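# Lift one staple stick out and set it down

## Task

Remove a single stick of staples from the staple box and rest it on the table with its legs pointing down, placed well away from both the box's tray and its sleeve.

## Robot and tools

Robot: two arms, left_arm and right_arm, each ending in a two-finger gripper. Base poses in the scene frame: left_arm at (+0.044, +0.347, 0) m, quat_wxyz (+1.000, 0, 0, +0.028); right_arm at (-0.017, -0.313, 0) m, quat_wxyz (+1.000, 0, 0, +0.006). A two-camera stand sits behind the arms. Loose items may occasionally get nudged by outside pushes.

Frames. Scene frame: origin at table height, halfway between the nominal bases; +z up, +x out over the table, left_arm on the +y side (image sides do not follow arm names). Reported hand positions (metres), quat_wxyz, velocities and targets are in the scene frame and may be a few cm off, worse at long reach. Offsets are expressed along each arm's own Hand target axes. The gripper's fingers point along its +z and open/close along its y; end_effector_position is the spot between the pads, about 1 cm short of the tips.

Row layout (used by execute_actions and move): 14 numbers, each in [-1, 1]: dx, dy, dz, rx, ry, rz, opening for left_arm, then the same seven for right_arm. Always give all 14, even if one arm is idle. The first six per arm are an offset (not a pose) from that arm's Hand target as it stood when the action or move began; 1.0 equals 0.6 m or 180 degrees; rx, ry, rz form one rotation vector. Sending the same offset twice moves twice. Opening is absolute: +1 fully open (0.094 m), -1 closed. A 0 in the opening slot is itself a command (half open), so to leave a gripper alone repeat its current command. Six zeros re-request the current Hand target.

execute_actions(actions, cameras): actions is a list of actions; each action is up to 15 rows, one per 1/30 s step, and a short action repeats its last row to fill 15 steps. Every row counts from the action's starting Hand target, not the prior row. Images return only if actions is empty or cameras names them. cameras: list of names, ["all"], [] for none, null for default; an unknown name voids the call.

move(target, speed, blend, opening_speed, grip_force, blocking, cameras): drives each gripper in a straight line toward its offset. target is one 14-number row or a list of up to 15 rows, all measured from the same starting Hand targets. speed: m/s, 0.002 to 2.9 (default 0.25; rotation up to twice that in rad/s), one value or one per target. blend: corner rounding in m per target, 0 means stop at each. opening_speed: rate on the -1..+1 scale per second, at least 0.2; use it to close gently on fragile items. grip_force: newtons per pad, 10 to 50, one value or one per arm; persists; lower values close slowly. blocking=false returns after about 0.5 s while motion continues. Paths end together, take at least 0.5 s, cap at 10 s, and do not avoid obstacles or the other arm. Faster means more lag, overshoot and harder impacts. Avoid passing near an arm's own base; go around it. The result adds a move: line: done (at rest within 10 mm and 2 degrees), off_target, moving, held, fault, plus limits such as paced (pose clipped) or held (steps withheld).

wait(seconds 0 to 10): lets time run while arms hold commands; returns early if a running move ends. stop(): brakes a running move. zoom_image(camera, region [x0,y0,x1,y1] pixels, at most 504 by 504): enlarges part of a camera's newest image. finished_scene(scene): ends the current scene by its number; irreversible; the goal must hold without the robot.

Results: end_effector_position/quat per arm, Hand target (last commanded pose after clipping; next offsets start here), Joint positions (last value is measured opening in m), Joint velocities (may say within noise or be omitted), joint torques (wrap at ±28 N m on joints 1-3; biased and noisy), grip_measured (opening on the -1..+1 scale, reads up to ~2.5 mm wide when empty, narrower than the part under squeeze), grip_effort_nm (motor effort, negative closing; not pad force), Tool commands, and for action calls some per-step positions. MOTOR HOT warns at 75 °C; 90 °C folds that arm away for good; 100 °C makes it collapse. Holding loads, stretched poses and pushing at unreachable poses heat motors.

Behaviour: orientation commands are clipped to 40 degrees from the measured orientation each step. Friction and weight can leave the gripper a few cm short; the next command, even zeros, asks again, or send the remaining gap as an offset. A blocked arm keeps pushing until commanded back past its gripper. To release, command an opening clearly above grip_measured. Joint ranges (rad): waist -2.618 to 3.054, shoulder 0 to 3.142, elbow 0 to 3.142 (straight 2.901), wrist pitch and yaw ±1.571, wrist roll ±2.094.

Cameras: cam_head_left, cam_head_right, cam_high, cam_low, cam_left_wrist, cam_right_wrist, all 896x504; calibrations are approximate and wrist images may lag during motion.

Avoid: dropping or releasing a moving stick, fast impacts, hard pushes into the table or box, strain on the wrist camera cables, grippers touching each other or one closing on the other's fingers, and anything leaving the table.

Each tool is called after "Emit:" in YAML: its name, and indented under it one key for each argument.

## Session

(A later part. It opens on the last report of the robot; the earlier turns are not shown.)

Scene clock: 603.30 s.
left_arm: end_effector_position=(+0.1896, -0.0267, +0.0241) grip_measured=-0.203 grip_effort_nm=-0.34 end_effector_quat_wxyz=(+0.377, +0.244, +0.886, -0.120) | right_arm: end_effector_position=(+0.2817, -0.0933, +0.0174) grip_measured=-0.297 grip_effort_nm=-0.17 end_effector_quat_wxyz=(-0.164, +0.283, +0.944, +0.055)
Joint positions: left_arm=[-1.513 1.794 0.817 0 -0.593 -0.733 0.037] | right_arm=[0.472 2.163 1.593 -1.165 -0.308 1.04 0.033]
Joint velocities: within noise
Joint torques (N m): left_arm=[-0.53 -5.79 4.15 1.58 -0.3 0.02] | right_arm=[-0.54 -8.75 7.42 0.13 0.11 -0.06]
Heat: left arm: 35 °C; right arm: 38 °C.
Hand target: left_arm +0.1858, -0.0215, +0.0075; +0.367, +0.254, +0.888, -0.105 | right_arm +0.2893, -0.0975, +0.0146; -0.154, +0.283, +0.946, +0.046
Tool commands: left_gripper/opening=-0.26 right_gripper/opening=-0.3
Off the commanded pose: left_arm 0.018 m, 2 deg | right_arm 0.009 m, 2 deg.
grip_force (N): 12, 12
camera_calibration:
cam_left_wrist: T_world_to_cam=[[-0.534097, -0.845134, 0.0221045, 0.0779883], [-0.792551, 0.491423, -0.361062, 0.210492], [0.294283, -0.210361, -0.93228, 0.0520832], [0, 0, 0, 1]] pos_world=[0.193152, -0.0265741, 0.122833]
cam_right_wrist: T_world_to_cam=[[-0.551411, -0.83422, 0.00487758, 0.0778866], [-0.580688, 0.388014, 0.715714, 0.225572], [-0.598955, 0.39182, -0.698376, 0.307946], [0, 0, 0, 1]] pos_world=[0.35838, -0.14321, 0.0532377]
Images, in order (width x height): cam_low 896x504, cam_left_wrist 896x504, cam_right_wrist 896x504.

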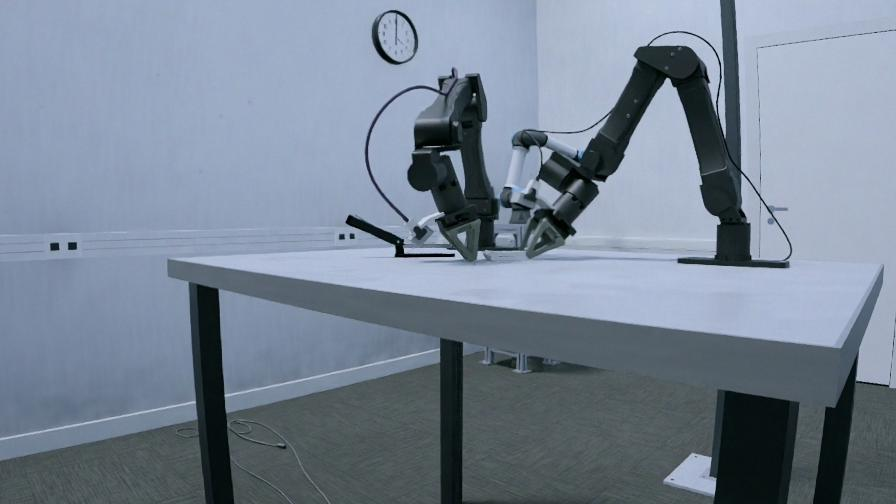

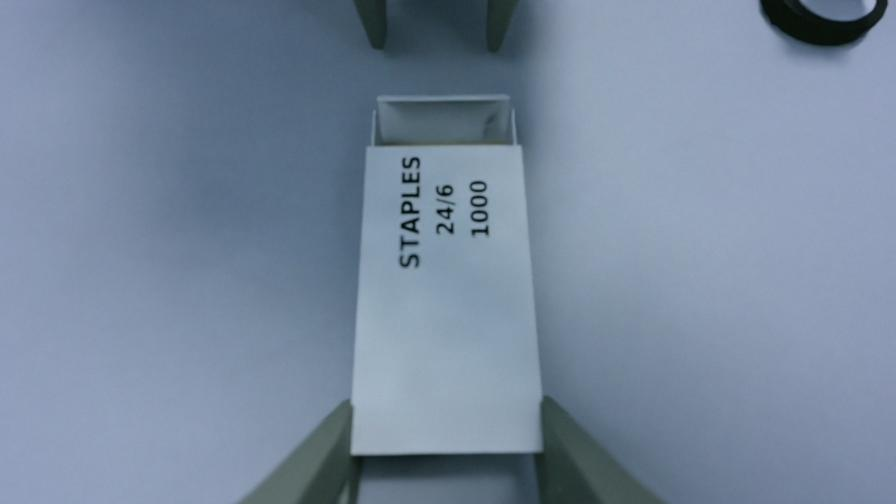

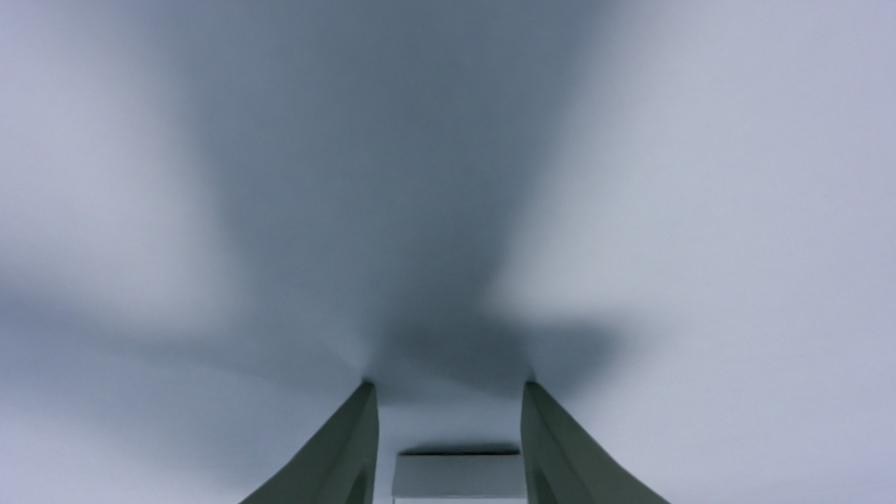

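Emit:
zoom_image:
  camera: "cam_low"
  region: [470, 240, 540, 270]

Scaled by 7.200 from the camera's 896x504 image, which has a finer 1280x720 frame.

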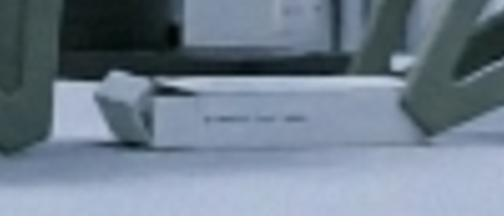

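Emit:
move:
  target:
    - [0,0,0,0,0,0,-0.26, 0.0317,0,-0.095,0,0,0,-0.3]
    - [0,0,0,0,0,0,-0.26, 0.0818,-0.0065,-0.0525,0.0240,-0.0240,-0.4995,-0.53]
  speed: 0.2
  blend: 0.015
  cameras: ["cam_right_wrist", "cam_high"]

Scene clock: 872.40 s.
left_arm: end_effector_position=(+0.1896, -0.0267, +0.0241) grip_measured=-0.203 grip_effort_nm=-0.34 end_effector_quat_wxyz=(+0.377, +0.244, +0.886, -0.120) | right_arm: end_effector_position=(+0.2526, -0.0842, +0.0476) grip_measured=-0.527 grip_effort_nm=-0.17 end_effector_quat_wxyz=(-0.081, -0.462, +0.878, +0.099)
Joint positions: left_arm=[-1.513 1.794 0.817 0 -0.593 -0.733 0.037] | right_arm=[0.581 2.049 1.563 -1.226 -0.214 -0.391 0.022]
Joint torques (N m): left_arm=[-0.55 -5.71 4.18 1.62 -0.28 -0.03] | right_arm=[0.59 -13.15 5.35 0.38 -0.06 -0.1]
Heat: left arm: 34 °C; right arm: 38 °C.
Hand target: left_arm +0.1858, -0.0215, +0.0075; +0.367, +0.254, +0.888, -0.105 | right_arm +0.2564, -0.0807, +0.0599; -0.054, -0.471, +0.875, +0.099
Off the commanded pose: left_arm 0.018 m, 2 deg | right_arm 0.013 m, 3 deg.
grip_force (N): 12, 12
move: off_target (left_arm, right_arm); target 2's new opening was sent with right_arm's hand 0.013 m and 3 deg from that target
camera_calibration:
cam_right_wrist: T_world_to_cam=[[0.795087, -0.559937, -0.233038, -0.236568], [-0.412549, -0.780966, 0.468929, 0.0543004], [-0.444566, -0.2767, -0.851938, 0.220076], [0, 0, 0, 1]] pos_world=[0.308332, -0.0291617, 0.106898]
Images, in order (width x height): cam_high 896x504, cam_right_wrist 896x504.

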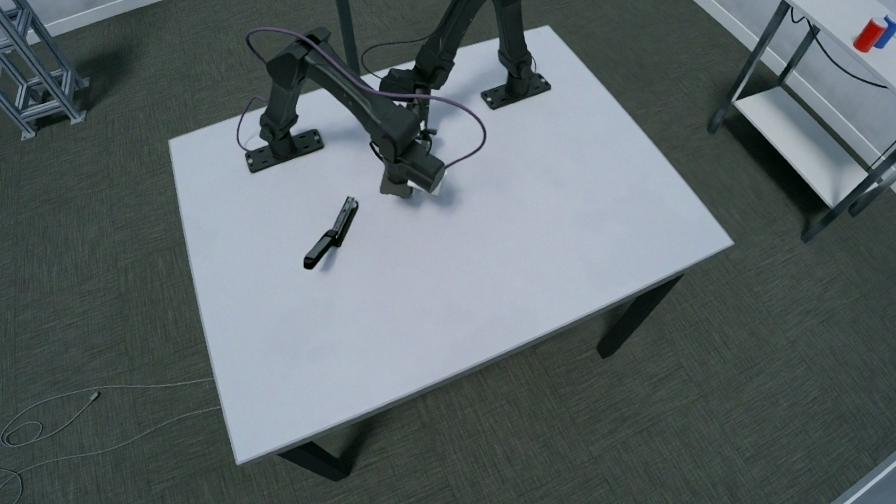

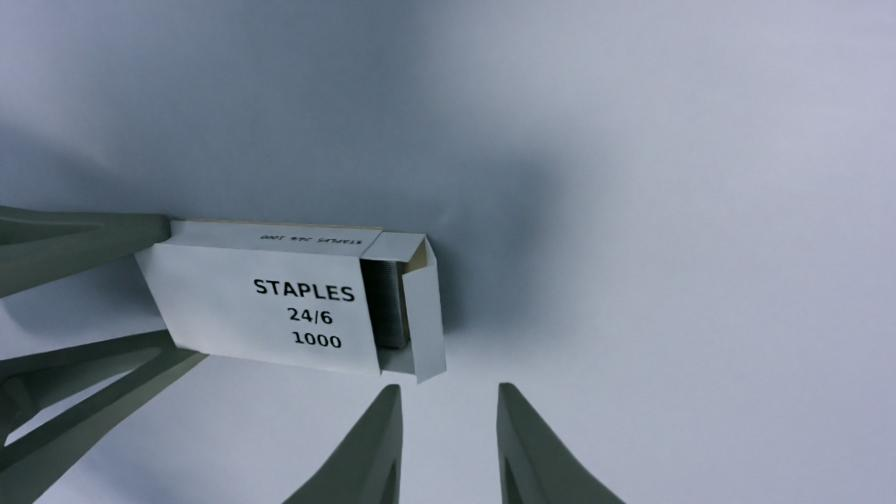

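Emit:
zoom_image:
  camera: "cam_right_wrist"
  region: [340, 215, 480, 395]

Scaled by 2.800 from the camera's 896x504 image, which has a finer 1280x720 frame.

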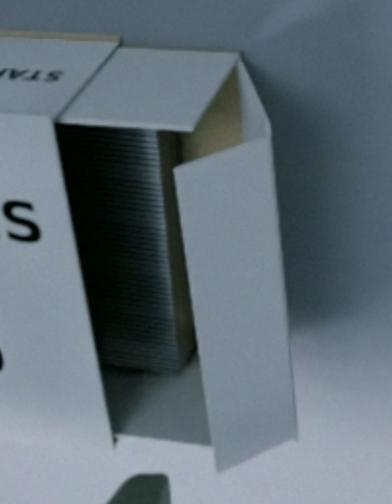

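Emit:
move:
  target: [0,0,0,0,0,0,-0.26, -0.0103,0.0023,0.0348,0,0,0,-0.53]
  speed: 0.08
  cameras: ["cam_right_wrist"]

Scene clock: 905.17 s.
left_arm: end_effector_position=(+0.1896, -0.0267, +0.0241) grip_measured=-0.203 grip_effort_nm=-0.34 end_effector_quat_wxyz=(+0.377, +0.244, +0.886, -0.120) | right_arm: end_effector_position=(+0.2528, -0.0754, +0.0377) grip_measured=-0.527 grip_effort_nm=-0.17 end_effector_quat_wxyz=(-0.065, -0.470, +0.875, +0.100)
Joint positions: left_arm=[-1.513 1.794 0.817 0 -0.593 -0.733 0.037] | right_arm=[0.602 2.049 1.526 -1.156 -0.214 -0.384 0.022]
Joint torques (N m): left_arm=[-0.62 -5.72 3.96 1.59 -0.25 -0.01] | right_arm=[0.65 -10.36 5.35 0.48 -0.08 0.04]
Heat: left arm: 33 °C; right arm: 44 °C.
Hand target: left_arm +0.1858, -0.0215, +0.0075; +0.367, +0.254, +0.888, -0.105 | right_arm +0.2549, -0.0722, +0.0399; -0.054, -0.471, +0.875, +0.099
Off the commanded pose: left_arm 0.018 m, 2 deg | right_arm 0.004 m, 1 deg.
grip_force (N): 12, 12
move: off_target (left_arm)
camera_calibration:
cam_right_wrist: T_world_to_cam=[[0.808537, -0.545372, -0.220993, -0.236781], [-0.414564, -0.794453, 0.443826, 0.0663345], [-0.417618, -0.267234, -0.868436, 0.208655], [0, 0, 0, 1]] pos_world=[0.306084, -0.0206746, 0.0994354]
Images, in order (width x height): cam_right_wrist 896x504.

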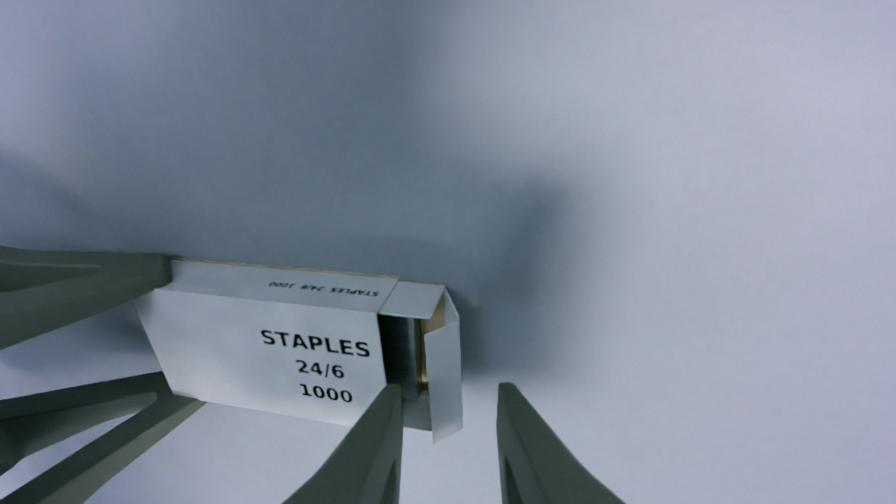

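Emit:
move:
  target: [0,0,0,0,0,0,-0.26, 0,-0.003,0.013,0,0,0,-0.53]
  speed: 0.05
  cameras: ["cam_right_wrist"]

Emit:
zoom_image:
  camera: "cam_right_wrist"
  region: [350, 300, 530, 460]

Scene clock: 930.23 s.
left_arm: end_effector_position=(+0.1896, -0.0267, +0.0241) grip_measured=-0.203 grip_effort_nm=-0.34 end_effector_quat_wxyz=(+0.377, +0.244, +0.886, -0.120) | right_arm: end_effector_position=(+0.2533, -0.0751, +0.0326) grip_measured=-0.527 grip_effort_nm=-0.17 end_effector_quat_wxyz=(-0.061, -0.470, +0.875, +0.100)
Joint positions: left_arm=[-1.513 1.794 0.817 0 -0.593 -0.733 0.037] | right_arm=[0.602 2.049 1.506 -1.127 -0.214 -0.384 0.022]
Joint torques (N m): left_arm=[-0.7 -5.72 4.15 1.59 -0.23 0] | right_arm=[0.62 -9.57 5.38 0.48 -0.09 0.04]
Heat: left arm: 33 °C; right arm: 42 °C.
Hand target: left_arm +0.1858, -0.0215, +0.0075; +0.367, +0.254, +0.888, -0.105 | right_arm +0.2549, -0.0722, +0.0319; -0.054, -0.471, +0.875, +0.099
Off the commanded pose: left_arm 0.018 m, 2 deg | right_arm 0.003 m, 1 deg.
grip_force (N): 12, 12
move: off_target (left_arm)
camera_calibration:
cam_right_wrist: T_world_to_cam=[[0.809842, -0.544604, -0.218088, -0.238489], [-0.417852, -0.796421, 0.437165, 0.0699162], [-0.411772, -0.262906, -0.872539, 0.203569], [0, 0, 0, 1]] pos_world=[0.306177, -0.0206803, 0.095045]
Images, in order (width x height): cam_right_wrist 896x504.

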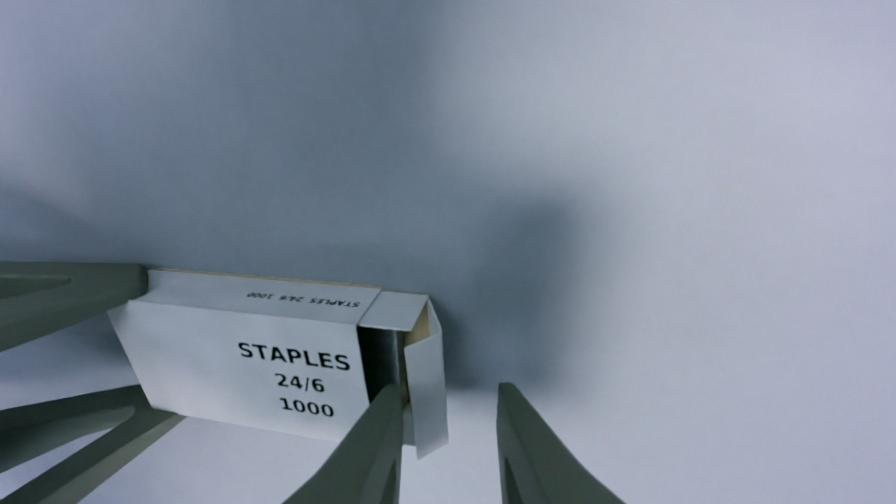

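Scaled by 2.800 from the camera's 896x504 image, which has a finer 1280x720 frame.

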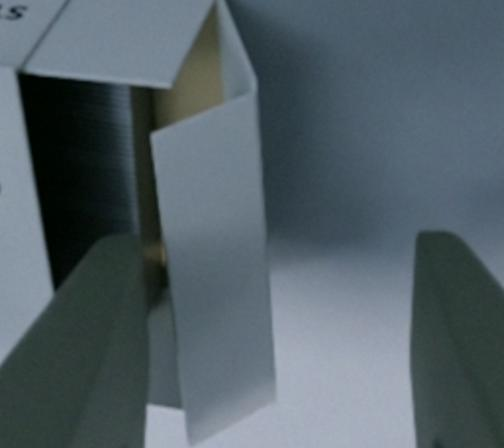

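Emit:
move:
  target: [0,0,0,0,0,0,-0.26, 0,-0.0032,0.014,0,0,0,-0.53]
  speed: 0.04
  cameras: ["cam_right_wrist"]

Emit:
zoom_image:
  camera: "cam_right_wrist"
  region: [350, 300, 530, 460]

Scene clock: 938.83 s.
left_arm: end_effector_position=(+0.1896, -0.0267, +0.0241) grip_measured=-0.203 grip_effort_nm=-0.34 end_effector_quat_wxyz=(+0.377, +0.244, +0.886, -0.120) | right_arm: end_effector_position=(+0.2539, -0.0747, +0.0275) grip_measured=-0.527 grip_effort_nm=-0.17 end_effector_quat_wxyz=(-0.056, -0.470, +0.875, +0.101)
Joint positions: left_arm=[-1.513 1.794 0.817 0 -0.593 -0.733 0.037] | right_arm=[0.602 2.049 1.486 -1.097 -0.214 -0.384 0.022]
Joint torques (N m): left_arm=[-0.53 -5.59 3.92 1.6 -0.23 -0.02] | right_arm=[0.59 -8.75 5.38 0.52 -0.08 0.03]
Heat: left arm: 33 °C; right arm: 42 °C.
Hand target: left_arm +0.1858, -0.0215, +0.0075; +0.367, +0.254, +0.888, -0.105 | right_arm +0.2549, -0.0722, +0.0233; -0.054, -0.471, +0.875, +0.099
Off the commanded pose: left_arm 0.018 m, 2 deg | right_arm 0.005 m, 0 deg.
grip_force (N): 12, 12
move: off_target (left_arm)
camera_calibration:
cam_right_wrist: T_world_to_cam=[[0.811527, -0.543452, -0.214673, -0.240374], [-0.421293, -0.798772, 0.429506, 0.0737326], [-0.40489, -0.258115, -0.877178, 0.198165], [0, 0, 0, 1]] pos_world=[0.306368, -0.0205866, 0.0905559]
Images, in order (width x height): cam_right_wrist 896x504.

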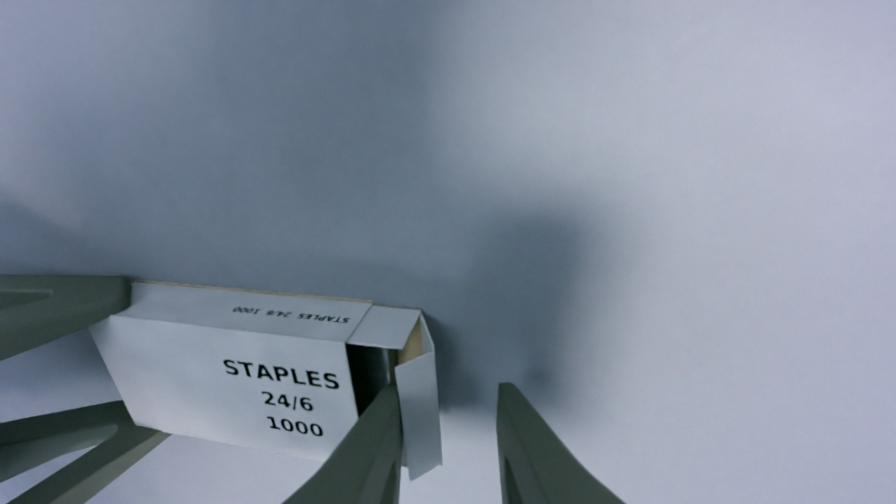

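Scaled by 2.800 from the camera's 896x504 image, which has a finer 1280x720 frame.

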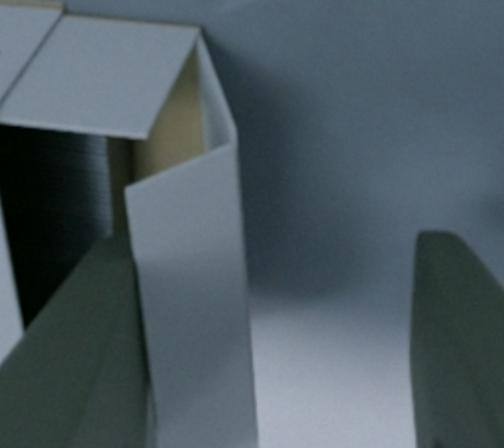

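Emit:
move:
  target:
    - [0,0,0,0,0,0,-0.26, 0,-0.0105,0.001,0,0,0,-0.53]
    - [0,0,0,0,0,0,-0.26, 0,-0.0444,-0.0003,0,0,0,-0.53]
  speed: 0.03
  blend: 0.004
  cameras: ["cam_right_wrist", "cam_left_wrist"]

Emit:
zoom_image:
  camera: "cam_right_wrist"
  region: [280, 270, 530, 460]

Scene clock: 959.70 s.
left_arm: end_effector_position=(+0.1896, -0.0267, +0.0241) grip_measured=-0.203 grip_effort_nm=-0.34 end_effector_quat_wxyz=(+0.377, +0.244, +0.886, -0.120) | right_arm: end_effector_position=(+0.2688, -0.0872, +0.0189) grip_measured=-0.527 grip_effort_nm=-0.16 end_effector_quat_wxyz=(-0.059, -0.469, +0.875, +0.102)
Joint positions: left_arm=[-1.513 1.794 0.817 0 -0.593 -0.733 0.037] | right_arm=[0.55 2.087 1.507 -1.096 -0.213 -0.433 0.022]
Joint torques (N m): left_arm=[-0.47 -5.79 4.12 1.6 -0.31 0] | right_arm=[-0.49 -8.28 7.5 0.34 -0.04 -0.11]
Heat: left arm: 33 °C; right arm: 40 °C.
Hand target: left_arm +0.1858, -0.0215, +0.0075; +0.367, +0.254, +0.888, -0.105 | right_arm +0.2766, -0.0866, +0.0175; -0.054, -0.471, +0.875, +0.099
Off the commanded pose: left_arm 0.018 m, 2 deg | right_arm 0.008 m, 1 deg.
grip_force (N): 12, 12
move: off_target (left_arm); blend cut to 0.0032 m at target 1
camera_calibration:
cam_left_wrist: T_world_to_cam=[[-0.534097, -0.845134, 0.0221045, 0.0779883], [-0.792551, 0.491423, -0.361062, 0.210492], [0.294283, -0.210361, -0.93228, 0.0520832], [0, 0, 0, 1]] pos_world=[0.193152, -0.0265741, 0.122833]
cam_right_wrist: T_world_to_cam=[[0.808012, -0.54637, -0.220447, -0.260293], [-0.421047, -0.797223, 0.432613, 0.0737085], [-0.412112, -0.256738, -0.874214, 0.195399], [0, 0, 0, 1]] pos_world=[0.321881, -0.0332882, 0.0815524]
Images, in order (width x height): cam_left_wrist 896x504, cam_right_wrist 896x504.

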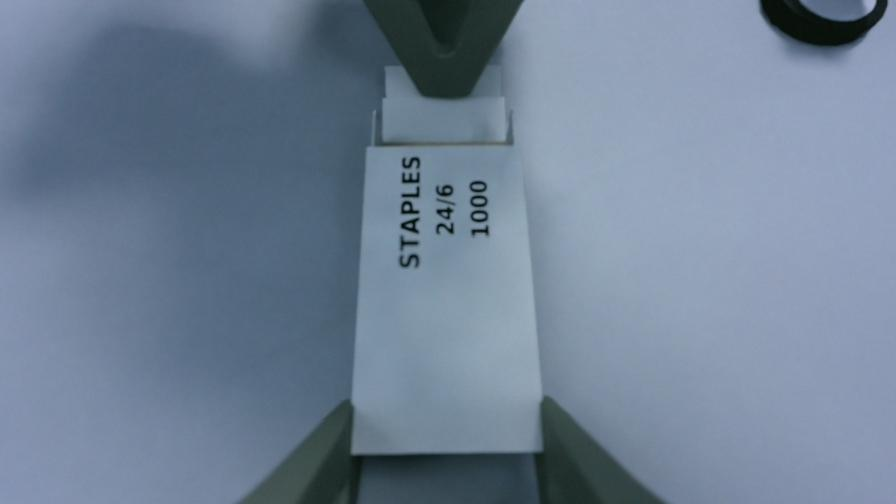

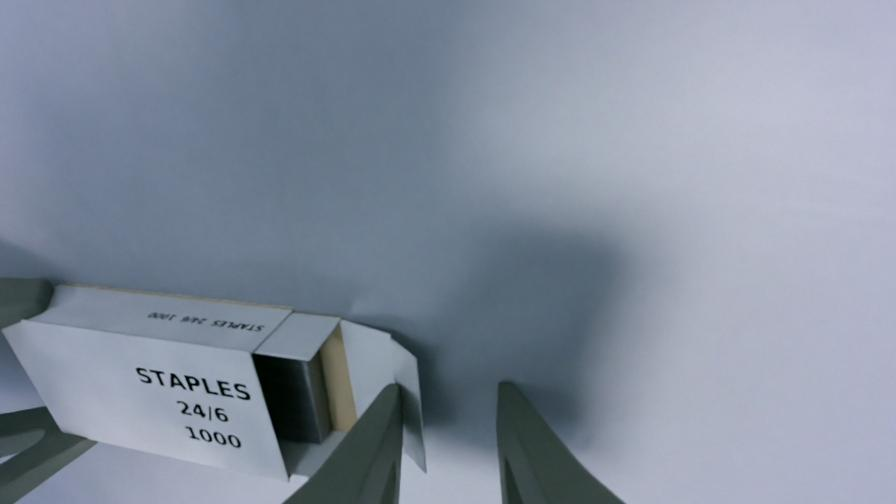

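Scaled by 2.016 from the camera's 896x504 image, which has a finer 1280x720 frame.

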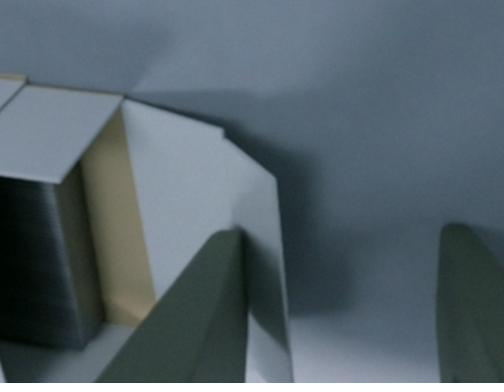

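Emit:
move:
  target: [0,0,0,0,0,0,-0.26, 0,-0.0325,-0.0075,0,0,0,-0.53]
  speed: 0.03
  cameras: ["cam_right_wrist", "cam_left_wrist"]

Scene clock: 968.77 s.
left_arm: end_effector_position=(+0.1896, -0.0267, +0.0241) grip_measured=-0.203 grip_effort_nm=-0.34 end_effector_quat_wxyz=(+0.377, +0.244, +0.886, -0.120) | right_arm: end_effector_position=(+0.2873, -0.0959, +0.0191) grip_measured=-0.527 grip_effort_nm=-0.16 end_effector_quat_wxyz=(-0.055, -0.469, +0.875, +0.105)
Joint positions: left_arm=[-1.513 1.794 0.817 0 -0.593 -0.733 0.037] | right_arm=[0.504 2.122 1.562 -1.117 -0.212 -0.48 0.022]
Joint torques (N m): left_arm=[-0.79 -5.78 4.19 1.63 -0.3 0.02] | right_arm=[-0.53 -8.55 7.51 0.24 0.01 -0.13]
Heat: left arm: 33 °C; right arm: 39 °C.
Hand target: left_arm +0.1858, -0.0215, +0.0075; +0.367, +0.254, +0.888, -0.105 | right_arm +0.2933, -0.0975, +0.0175; -0.054, -0.472, +0.875, +0.099
Off the commanded pose: left_arm 0.018 m, 2 deg | right_arm 0.006 m, 1 deg.
grip_force (N): 12, 12
move: off_target (left_arm)
camera_calibration:
cam_left_wrist: T_world_to_cam=[[-0.534097, -0.845134, 0.0221045, 0.0779883], [-0.792551, 0.491423, -0.361062, 0.210492], [0.294283, -0.210361, -0.93228, 0.0520832], [0, 0, 0, 1]] pos_world=[0.193152, -0.0265741, 0.122833]
cam_right_wrist: T_world_to_cam=[[0.809603, -0.544192, -0.219998, -0.280125], [-0.423555, -0.801095, 0.422905, 0.0749921], [-0.40638, -0.249204, -0.879064, 0.200109], [0, 0, 0, 1]] pos_world=[0.339873, -0.0424981, 0.0825669]
Images, in order (width x height): cam_left_wrist 896x504, cam_right_wrist 896x504.

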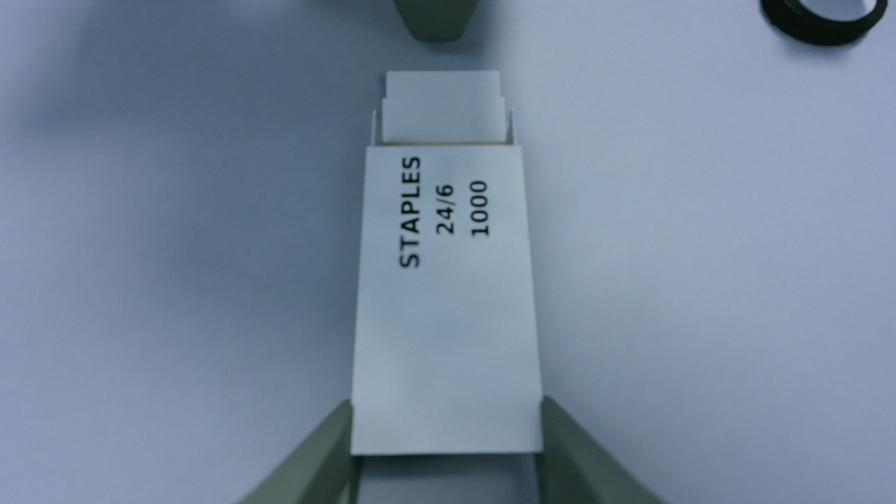

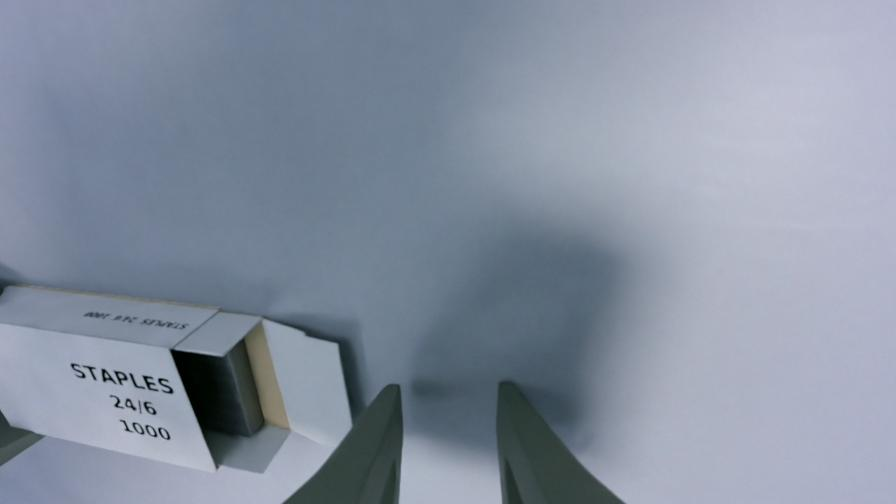

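Emit:
zoom_image:
  camera: "cam_right_wrist"
  region: [170, 290, 420, 480]

Emit:
execute_actions:
  actions: []
  cameras: ["cam_low"]

Emit:
zoom_image:
  camera: "cam_low"
  region: [460, 235, 540, 270]

Scaled by 2.016 from the camera's 896x504 image, which has a finer 1280x720 frame.

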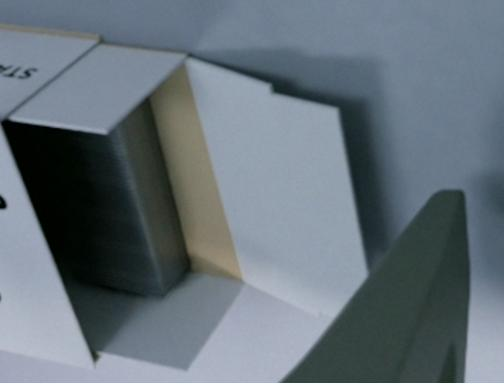

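Scene clock: 981.73 s.
left_arm: end_effector_position=(+0.1896, -0.0267, +0.0241) grip_measured=-0.203 grip_effort_nm=-0.34 end_effector_quat_wxyz=(+0.377, +0.244, +0.886, -0.120) | right_arm: end_effector_position=(+0.2873, -0.0959, +0.0191) grip_measured=-0.527 grip_effort_nm=-0.16 end_effector_quat_wxyz=(-0.055, -0.469, +0.875, +0.105)
Joint positions: left_arm=[-1.513 1.794 0.817 0 -0.593 -0.733 0.037] | right_arm=[0.504 2.122 1.562 -1.117 -0.212 -0.481 0.022]
Joint velocities: within noise
Joint torques (N m): left_arm=[-0.72 -5.72 4.15 1.64 -0.27 -0.02] | right_arm=[-0.51 -8.61 7.53 0.23 0 -0.11]
Heat: left arm: 33 °C; right arm: 39 °C.
Hand target: left_arm +0.1858, -0.0215, +0.0075; +0.367, +0.254, +0.888, -0.105 | right_arm +0.2933, -0.0975, +0.0175; -0.054, -0.471, +0.875, +0.099
Tool commands: left_gripper/opening=-0.26 right_gripper/opening=-0.53
Off the commanded pose: left_arm 0.018 m, 2 deg | right_arm 0.006 m, 1 deg.
grip_force (N): 12, 12
Images, in order (width x height): cam_low 896x504.

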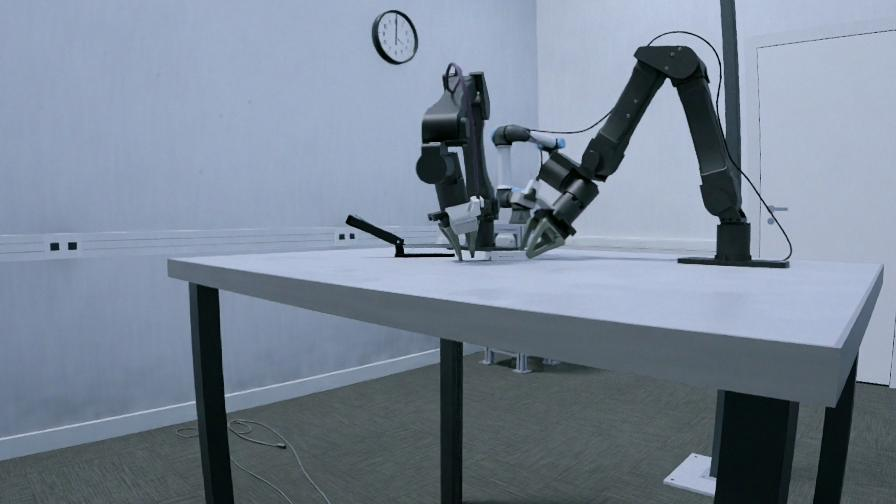

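Scaled by 6.300 from the camera's 896x504 image, which has a finer 1280x720 frame.

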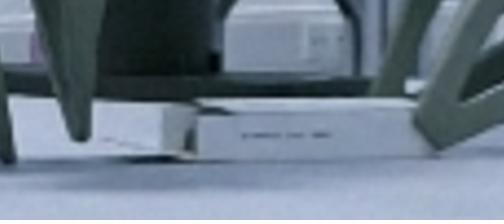

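Emit:
move:
  target:
    - [0,0,0,0,0,0,-0.26, 0,0.0168,-0.0731,0,0,0,-0.53]
    - [0,0,0,0,0,0,-0.26, 0.0083,0.0583,-0.0593,-0.0397,0.0393,0.4981,-0.70]
  speed: 0.2
  blend: 0.01
  cameras: ["cam_right_wrist", "cam_low"]

Emit:
zoom_image:
  camera: "cam_low"
  region: [460, 235, 540, 270]

Scene clock: 1099.00 s.
left_arm: end_effector_position=(+0.1896, -0.0267, +0.0241) grip_measured=-0.203 grip_effort_nm=-0.34 end_effector_quat_wxyz=(+0.377, +0.244, +0.886, -0.120) | right_arm: end_effector_position=(+0.2669, -0.0891, +0.0576) grip_measured=-0.697 grip_effort_nm=-0.17 end_effector_quat_wxyz=(-0.183, +0.275, +0.943, +0.044)
Joint positions: left_arm=[-1.513 1.794 0.817 0 -0.593 -0.733 0.037] | right_arm=[0.495 2.122 1.684 -1.336 -0.323 1.04 0.014]
Joint torques (N m): left_arm=[-0.51 -5.67 3.97 1.62 -0.26 -0.01] | right_arm=[-0.42 -10.77 5.26 0.22 -0.3 0.07]
Heat: left arm: 33 °C; right arm: 38 °C.
Hand target: left_arm +0.1858, -0.0215, +0.0075; +0.367, +0.254, +0.888, -0.105 | right_arm +0.2688, -0.0873, +0.0601; -0.183, +0.281, +0.941, +0.055
Off the commanded pose: left_arm 0.018 m, 2 deg | right_arm 0.004 m, 1 deg.
grip_force (N): 12, 12
move: off_target (left_arm)
camera_calibration:
cam_right_wrist: T_world_to_cam=[[-0.533625, -0.845071, 0.0331553, 0.0655818], [-0.557924, 0.381226, 0.737149, 0.178634], [-0.635583, 0.374863, -0.674917, 0.332371], [0, 0, 0, 1]] pos_world=[0.345909, -0.137272, 0.090469]
Images, in order (width x height): cam_low 896x504, cam_right_wrist 896x504.

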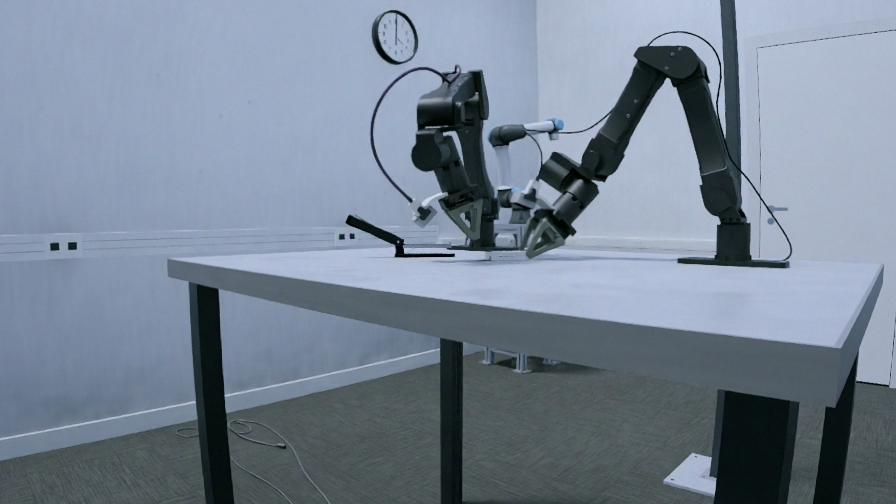

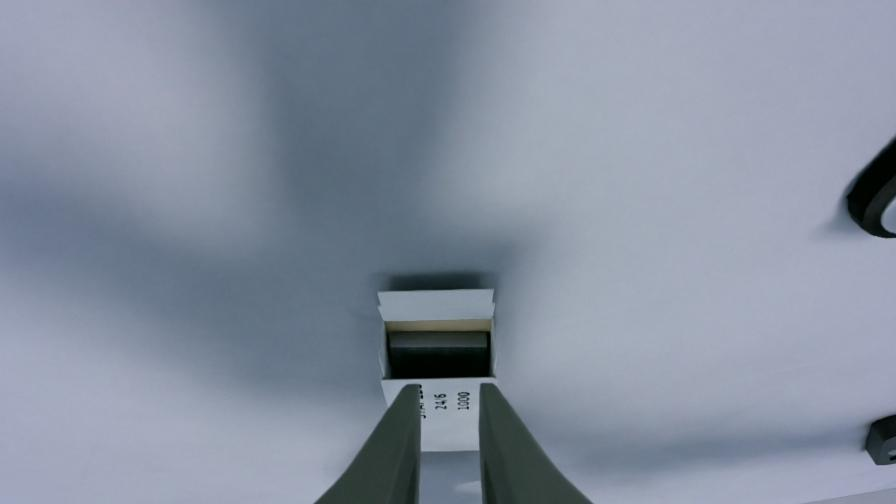

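Scaled by 6.300 from the camera's 896x504 image, which has a finer 1280x720 frame.

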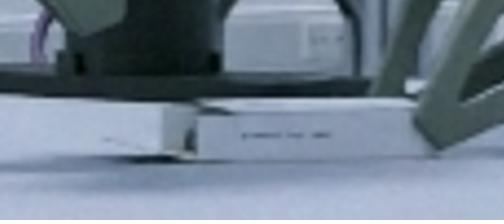

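Emit:
zoom_image:
  camera: "cam_right_wrist"
  region: [350, 270, 530, 400]

Scaled by 2.800 from the camera's 896x504 image, which has a finer 1280x720 frame.

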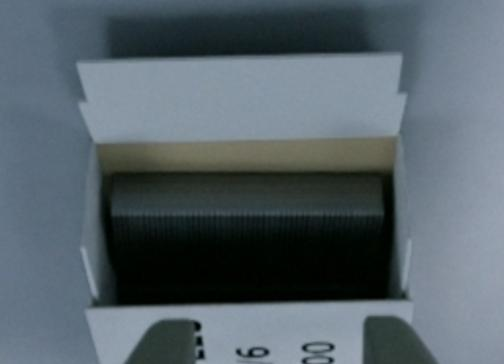

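Emit:
move:
  target: [0,0,0,0,0,0,-0.26, -0.0188,0.002,0.0463,0,0,0,-0.70]
  speed: 0.1
  cameras: ["cam_right_wrist"]

Scene clock: 1112.43 s.
left_arm: end_effector_position=(+0.1896, -0.0267, +0.0241) grip_measured=-0.203 grip_effort_nm=-0.34 end_effector_quat_wxyz=(+0.377, +0.244, +0.886, -0.120) | right_arm: end_effector_position=(+0.2682, -0.0882, +0.0321) grip_measured=-0.697 grip_effort_nm=-0.17 end_effector_quat_wxyz=(-0.179, +0.275, +0.943, +0.049)
Joint positions: left_arm=[-1.513 1.794 0.817 0 -0.593 -0.733 0.037] | right_arm=[0.495 2.14 1.611 -1.232 -0.323 1.042 0.014]
Joint torques (N m): left_arm=[-0.64 -5.85 4.14 1.61 -0.28 0.04] | right_arm=[-0.34 -9.57 5.41 0.28 -0.27 0.08]
Heat: left arm: 33 °C; right arm: 40 °C.
Hand target: left_arm +0.1858, -0.0215, +0.0075; +0.367, +0.254, +0.888, -0.105 | right_arm +0.2695, -0.0863, +0.0301; -0.183, +0.281, +0.941, +0.055
Off the commanded pose: left_arm 0.018 m, 2 deg | right_arm 0.003 m, 1 deg.
grip_force (N): 12, 12
move: off_target (left_arm)
camera_calibration:
cam_right_wrist: T_world_to_cam=[[-0.535207, -0.844426, 0.0223163, 0.0687341], [-0.564969, 0.377475, 0.733705, 0.199406], [-0.627983, 0.380076, -0.679102, 0.314273], [0, 0, 0, 1]] pos_world=[0.346804, -0.136678, 0.0655843]
Images, in order (width x height): cam_right_wrist 896x504.

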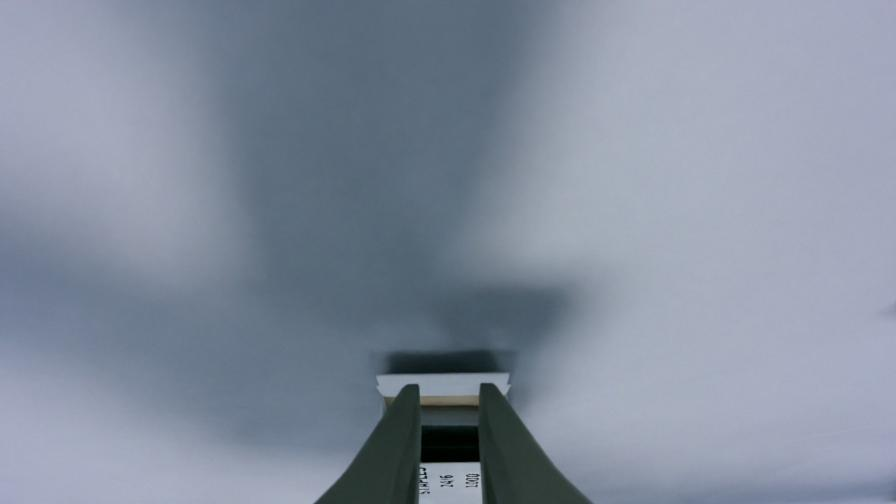

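Emit:
zoom_image:
  camera: "cam_right_wrist"
  region: [360, 350, 540, 500]

Scaled by 2.800 from the camera's 896x504 image, which has a finer 1280x720 frame.

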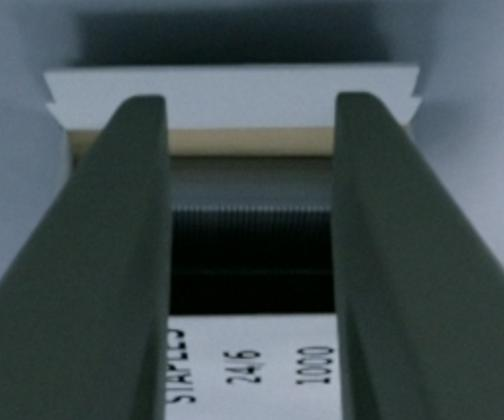

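Emit:
move:
  target: [0,0,0,0,0,0,-0.26, 0.0014,0,0.0232,0,0,0,-0.70]
  speed: 0.06
  cameras: ["cam_right_wrist", "cam_low"]

Emit:
zoom_image:
  camera: "cam_low"
  region: [450, 225, 540, 270]

Emit:
zoom_image:
  camera: "cam_right_wrist"
  region: [360, 350, 540, 500]

Scene clock: 1127.50 s.
left_arm: end_effector_position=(+0.1896, -0.0267, +0.0241) grip_measured=-0.203 grip_effort_nm=-0.34 end_effector_quat_wxyz=(+0.377, +0.244, +0.886, -0.120) | right_arm: end_effector_position=(+0.2661, -0.0872, +0.0211) grip_measured=-0.697 grip_effort_nm=-0.17 end_effector_quat_wxyz=(-0.177, +0.279, +0.942, +0.051)
Joint positions: left_arm=[-1.513 1.794 0.817 0 -0.593 -0.733 0.037] | right_arm=[0.499 2.14 1.566 -1.178 -0.326 1.056 0.014]
Joint torques (N m): left_arm=[-0.69 -5.83 4.34 1.58 -0.28 0.02] | right_arm=[0.65 -9.14 5.18 0.3 -0.3 0.06]
Heat: left arm: 33 °C; right arm: 38 °C.
Hand target: left_arm +0.1858, -0.0215, +0.0075; +0.367, +0.254, +0.888, -0.105 | right_arm +0.2644, -0.0831, +0.0175; -0.183, +0.281, +0.941, +0.055
Off the commanded pose: left_arm 0.018 m, 2 deg | right_arm 0.006 m, 1 deg.
grip_force (N): 12, 12
move: off_target (left_arm)
camera_calibration:
cam_right_wrist: T_world_to_cam=[[-0.543196, -0.839422, 0.0175899, 0.0713718], [-0.564974, 0.380936, 0.73191, 0.2063], [-0.621082, 0.387633, -0.681174, 0.303946], [0, 0, 0, 1]] pos_world=[0.344098, -0.136495, 0.0547916]
Images, in order (width x height): cam_low 896x504, cam_right_wrist 896x504.

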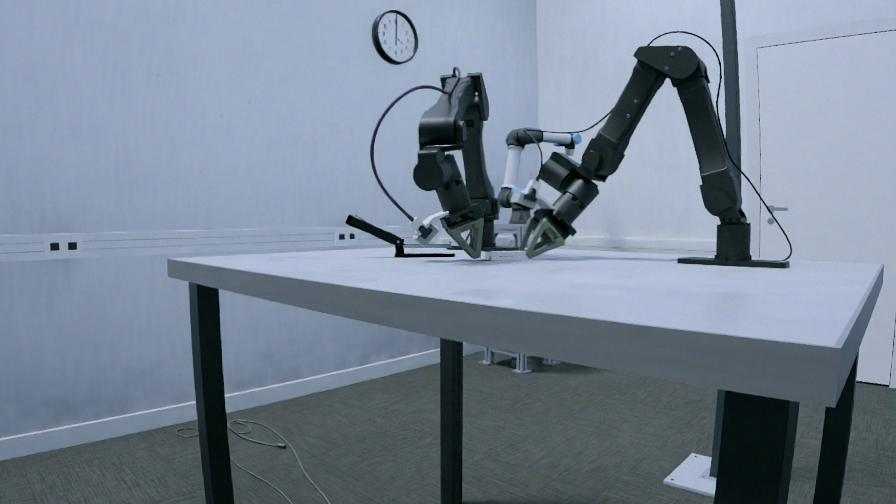

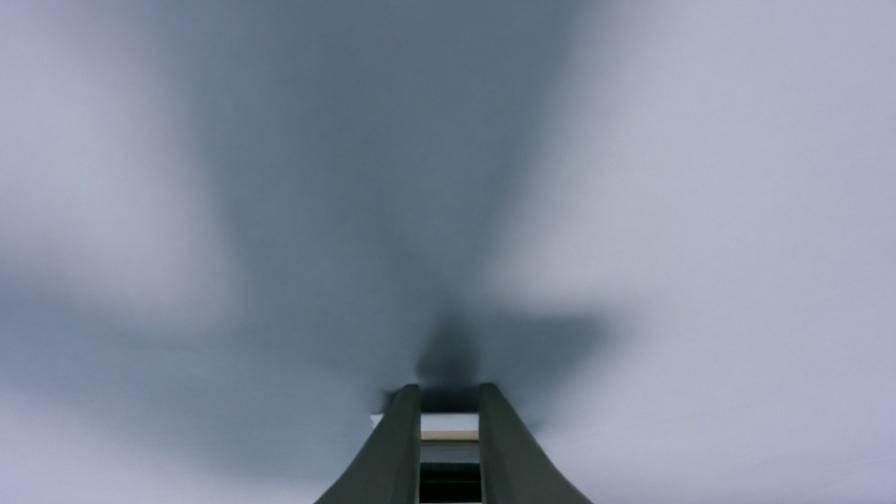

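Scaled by 5.600 from the camera's 896x504 image, which has a finer 1280x720 frame.

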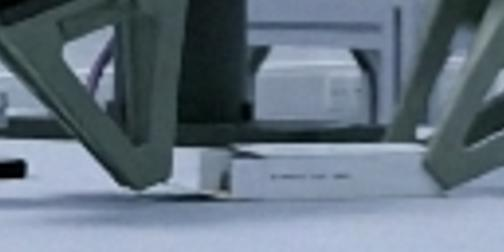

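Scaled by 2.800 from the camera's 896x504 image, which has a finer 1280x720 frame.

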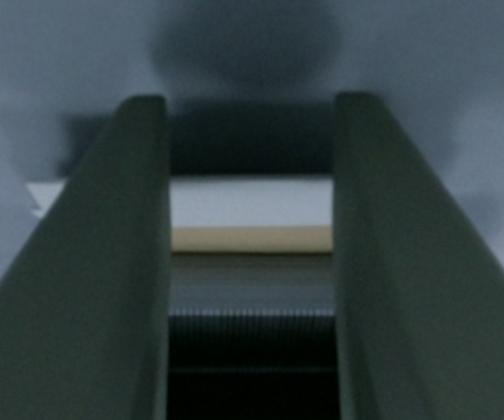

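Emit:
move:
  target: [0,0,0,0,0,0,-0.26, 0.0065,0,0.0062,0,0,0,-0.70]
  speed: 0.04
  cameras: ["cam_right_wrist", "cam_low"]

Emit:
zoom_image:
  camera: "cam_low"
  region: [450, 225, 540, 270]

Emit:
zoom_image:
  camera: "cam_right_wrist"
  region: [360, 350, 540, 500]

Scene clock: 1135.17 s.
left_arm: end_effector_position=(+0.1896, -0.0267, +0.0241) grip_measured=-0.203 grip_effort_nm=-0.34 end_effector_quat_wxyz=(+0.377, +0.244, +0.886, -0.120) | right_arm: end_effector_position=(+0.2617, -0.0848, +0.0181) grip_measured=-0.697 grip_effort_nm=-0.17 end_effector_quat_wxyz=(-0.180, +0.280, +0.942, +0.050)
Joint positions: left_arm=[-1.513 1.794 0.817 0 -0.593 -0.733 0.037] | right_arm=[0.509 2.14 1.552 -1.167 -0.33 1.067 0.014]
Joint torques (N m): left_arm=[-0.85 -5.75 4.05 1.57 -0.27 0] | right_arm=[0.79 -9.7 4.9 0.34 -0.24 0.06]
Heat: left arm: 33 °C; right arm: 38 °C.
Hand target: left_arm +0.1858, -0.0215, +0.0075; +0.367, +0.254, +0.888, -0.105 | right_arm +0.2603, -0.0803, +0.0155; -0.183, +0.281, +0.941, +0.055
Off the commanded pose: left_arm 0.018 m, 2 deg | right_arm 0.005 m, 1 deg.
grip_force (N): 12, 12
move: off_target (left_arm)
camera_calibration:
cam_right_wrist: T_world_to_cam=[[-0.544311, -0.83856, 0.0232913, 0.0712854], [-0.558829, 0.383164, 0.735456, 0.203652], [-0.625648, 0.387301, -0.677172, 0.299358], [0, 0, 0, 1]] pos_world=[0.339901, -0.134197, 0.0512795]
Images, in order (width x height): cam_low 896x504, cam_right_wrist 896x504.

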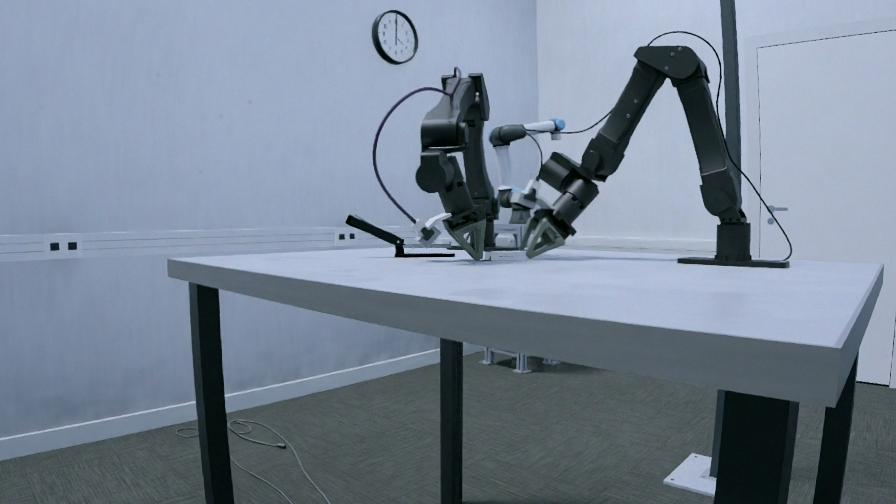

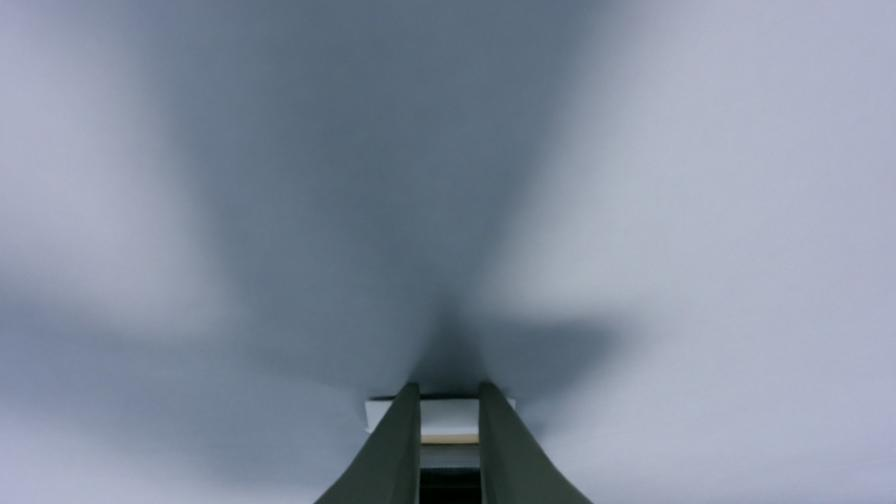

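Scaled by 5.600 from the camera's 896x504 image, which has a finer 1280x720 frame.

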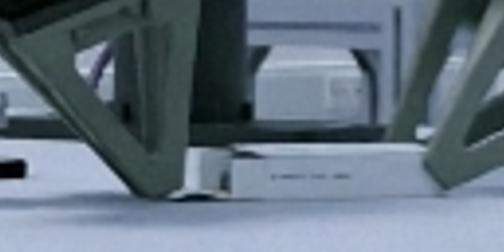

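Scaled by 2.800 from the camera's 896x504 image, which has a finer 1280x720 frame.

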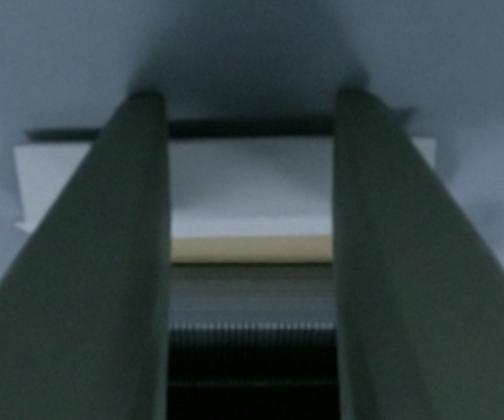

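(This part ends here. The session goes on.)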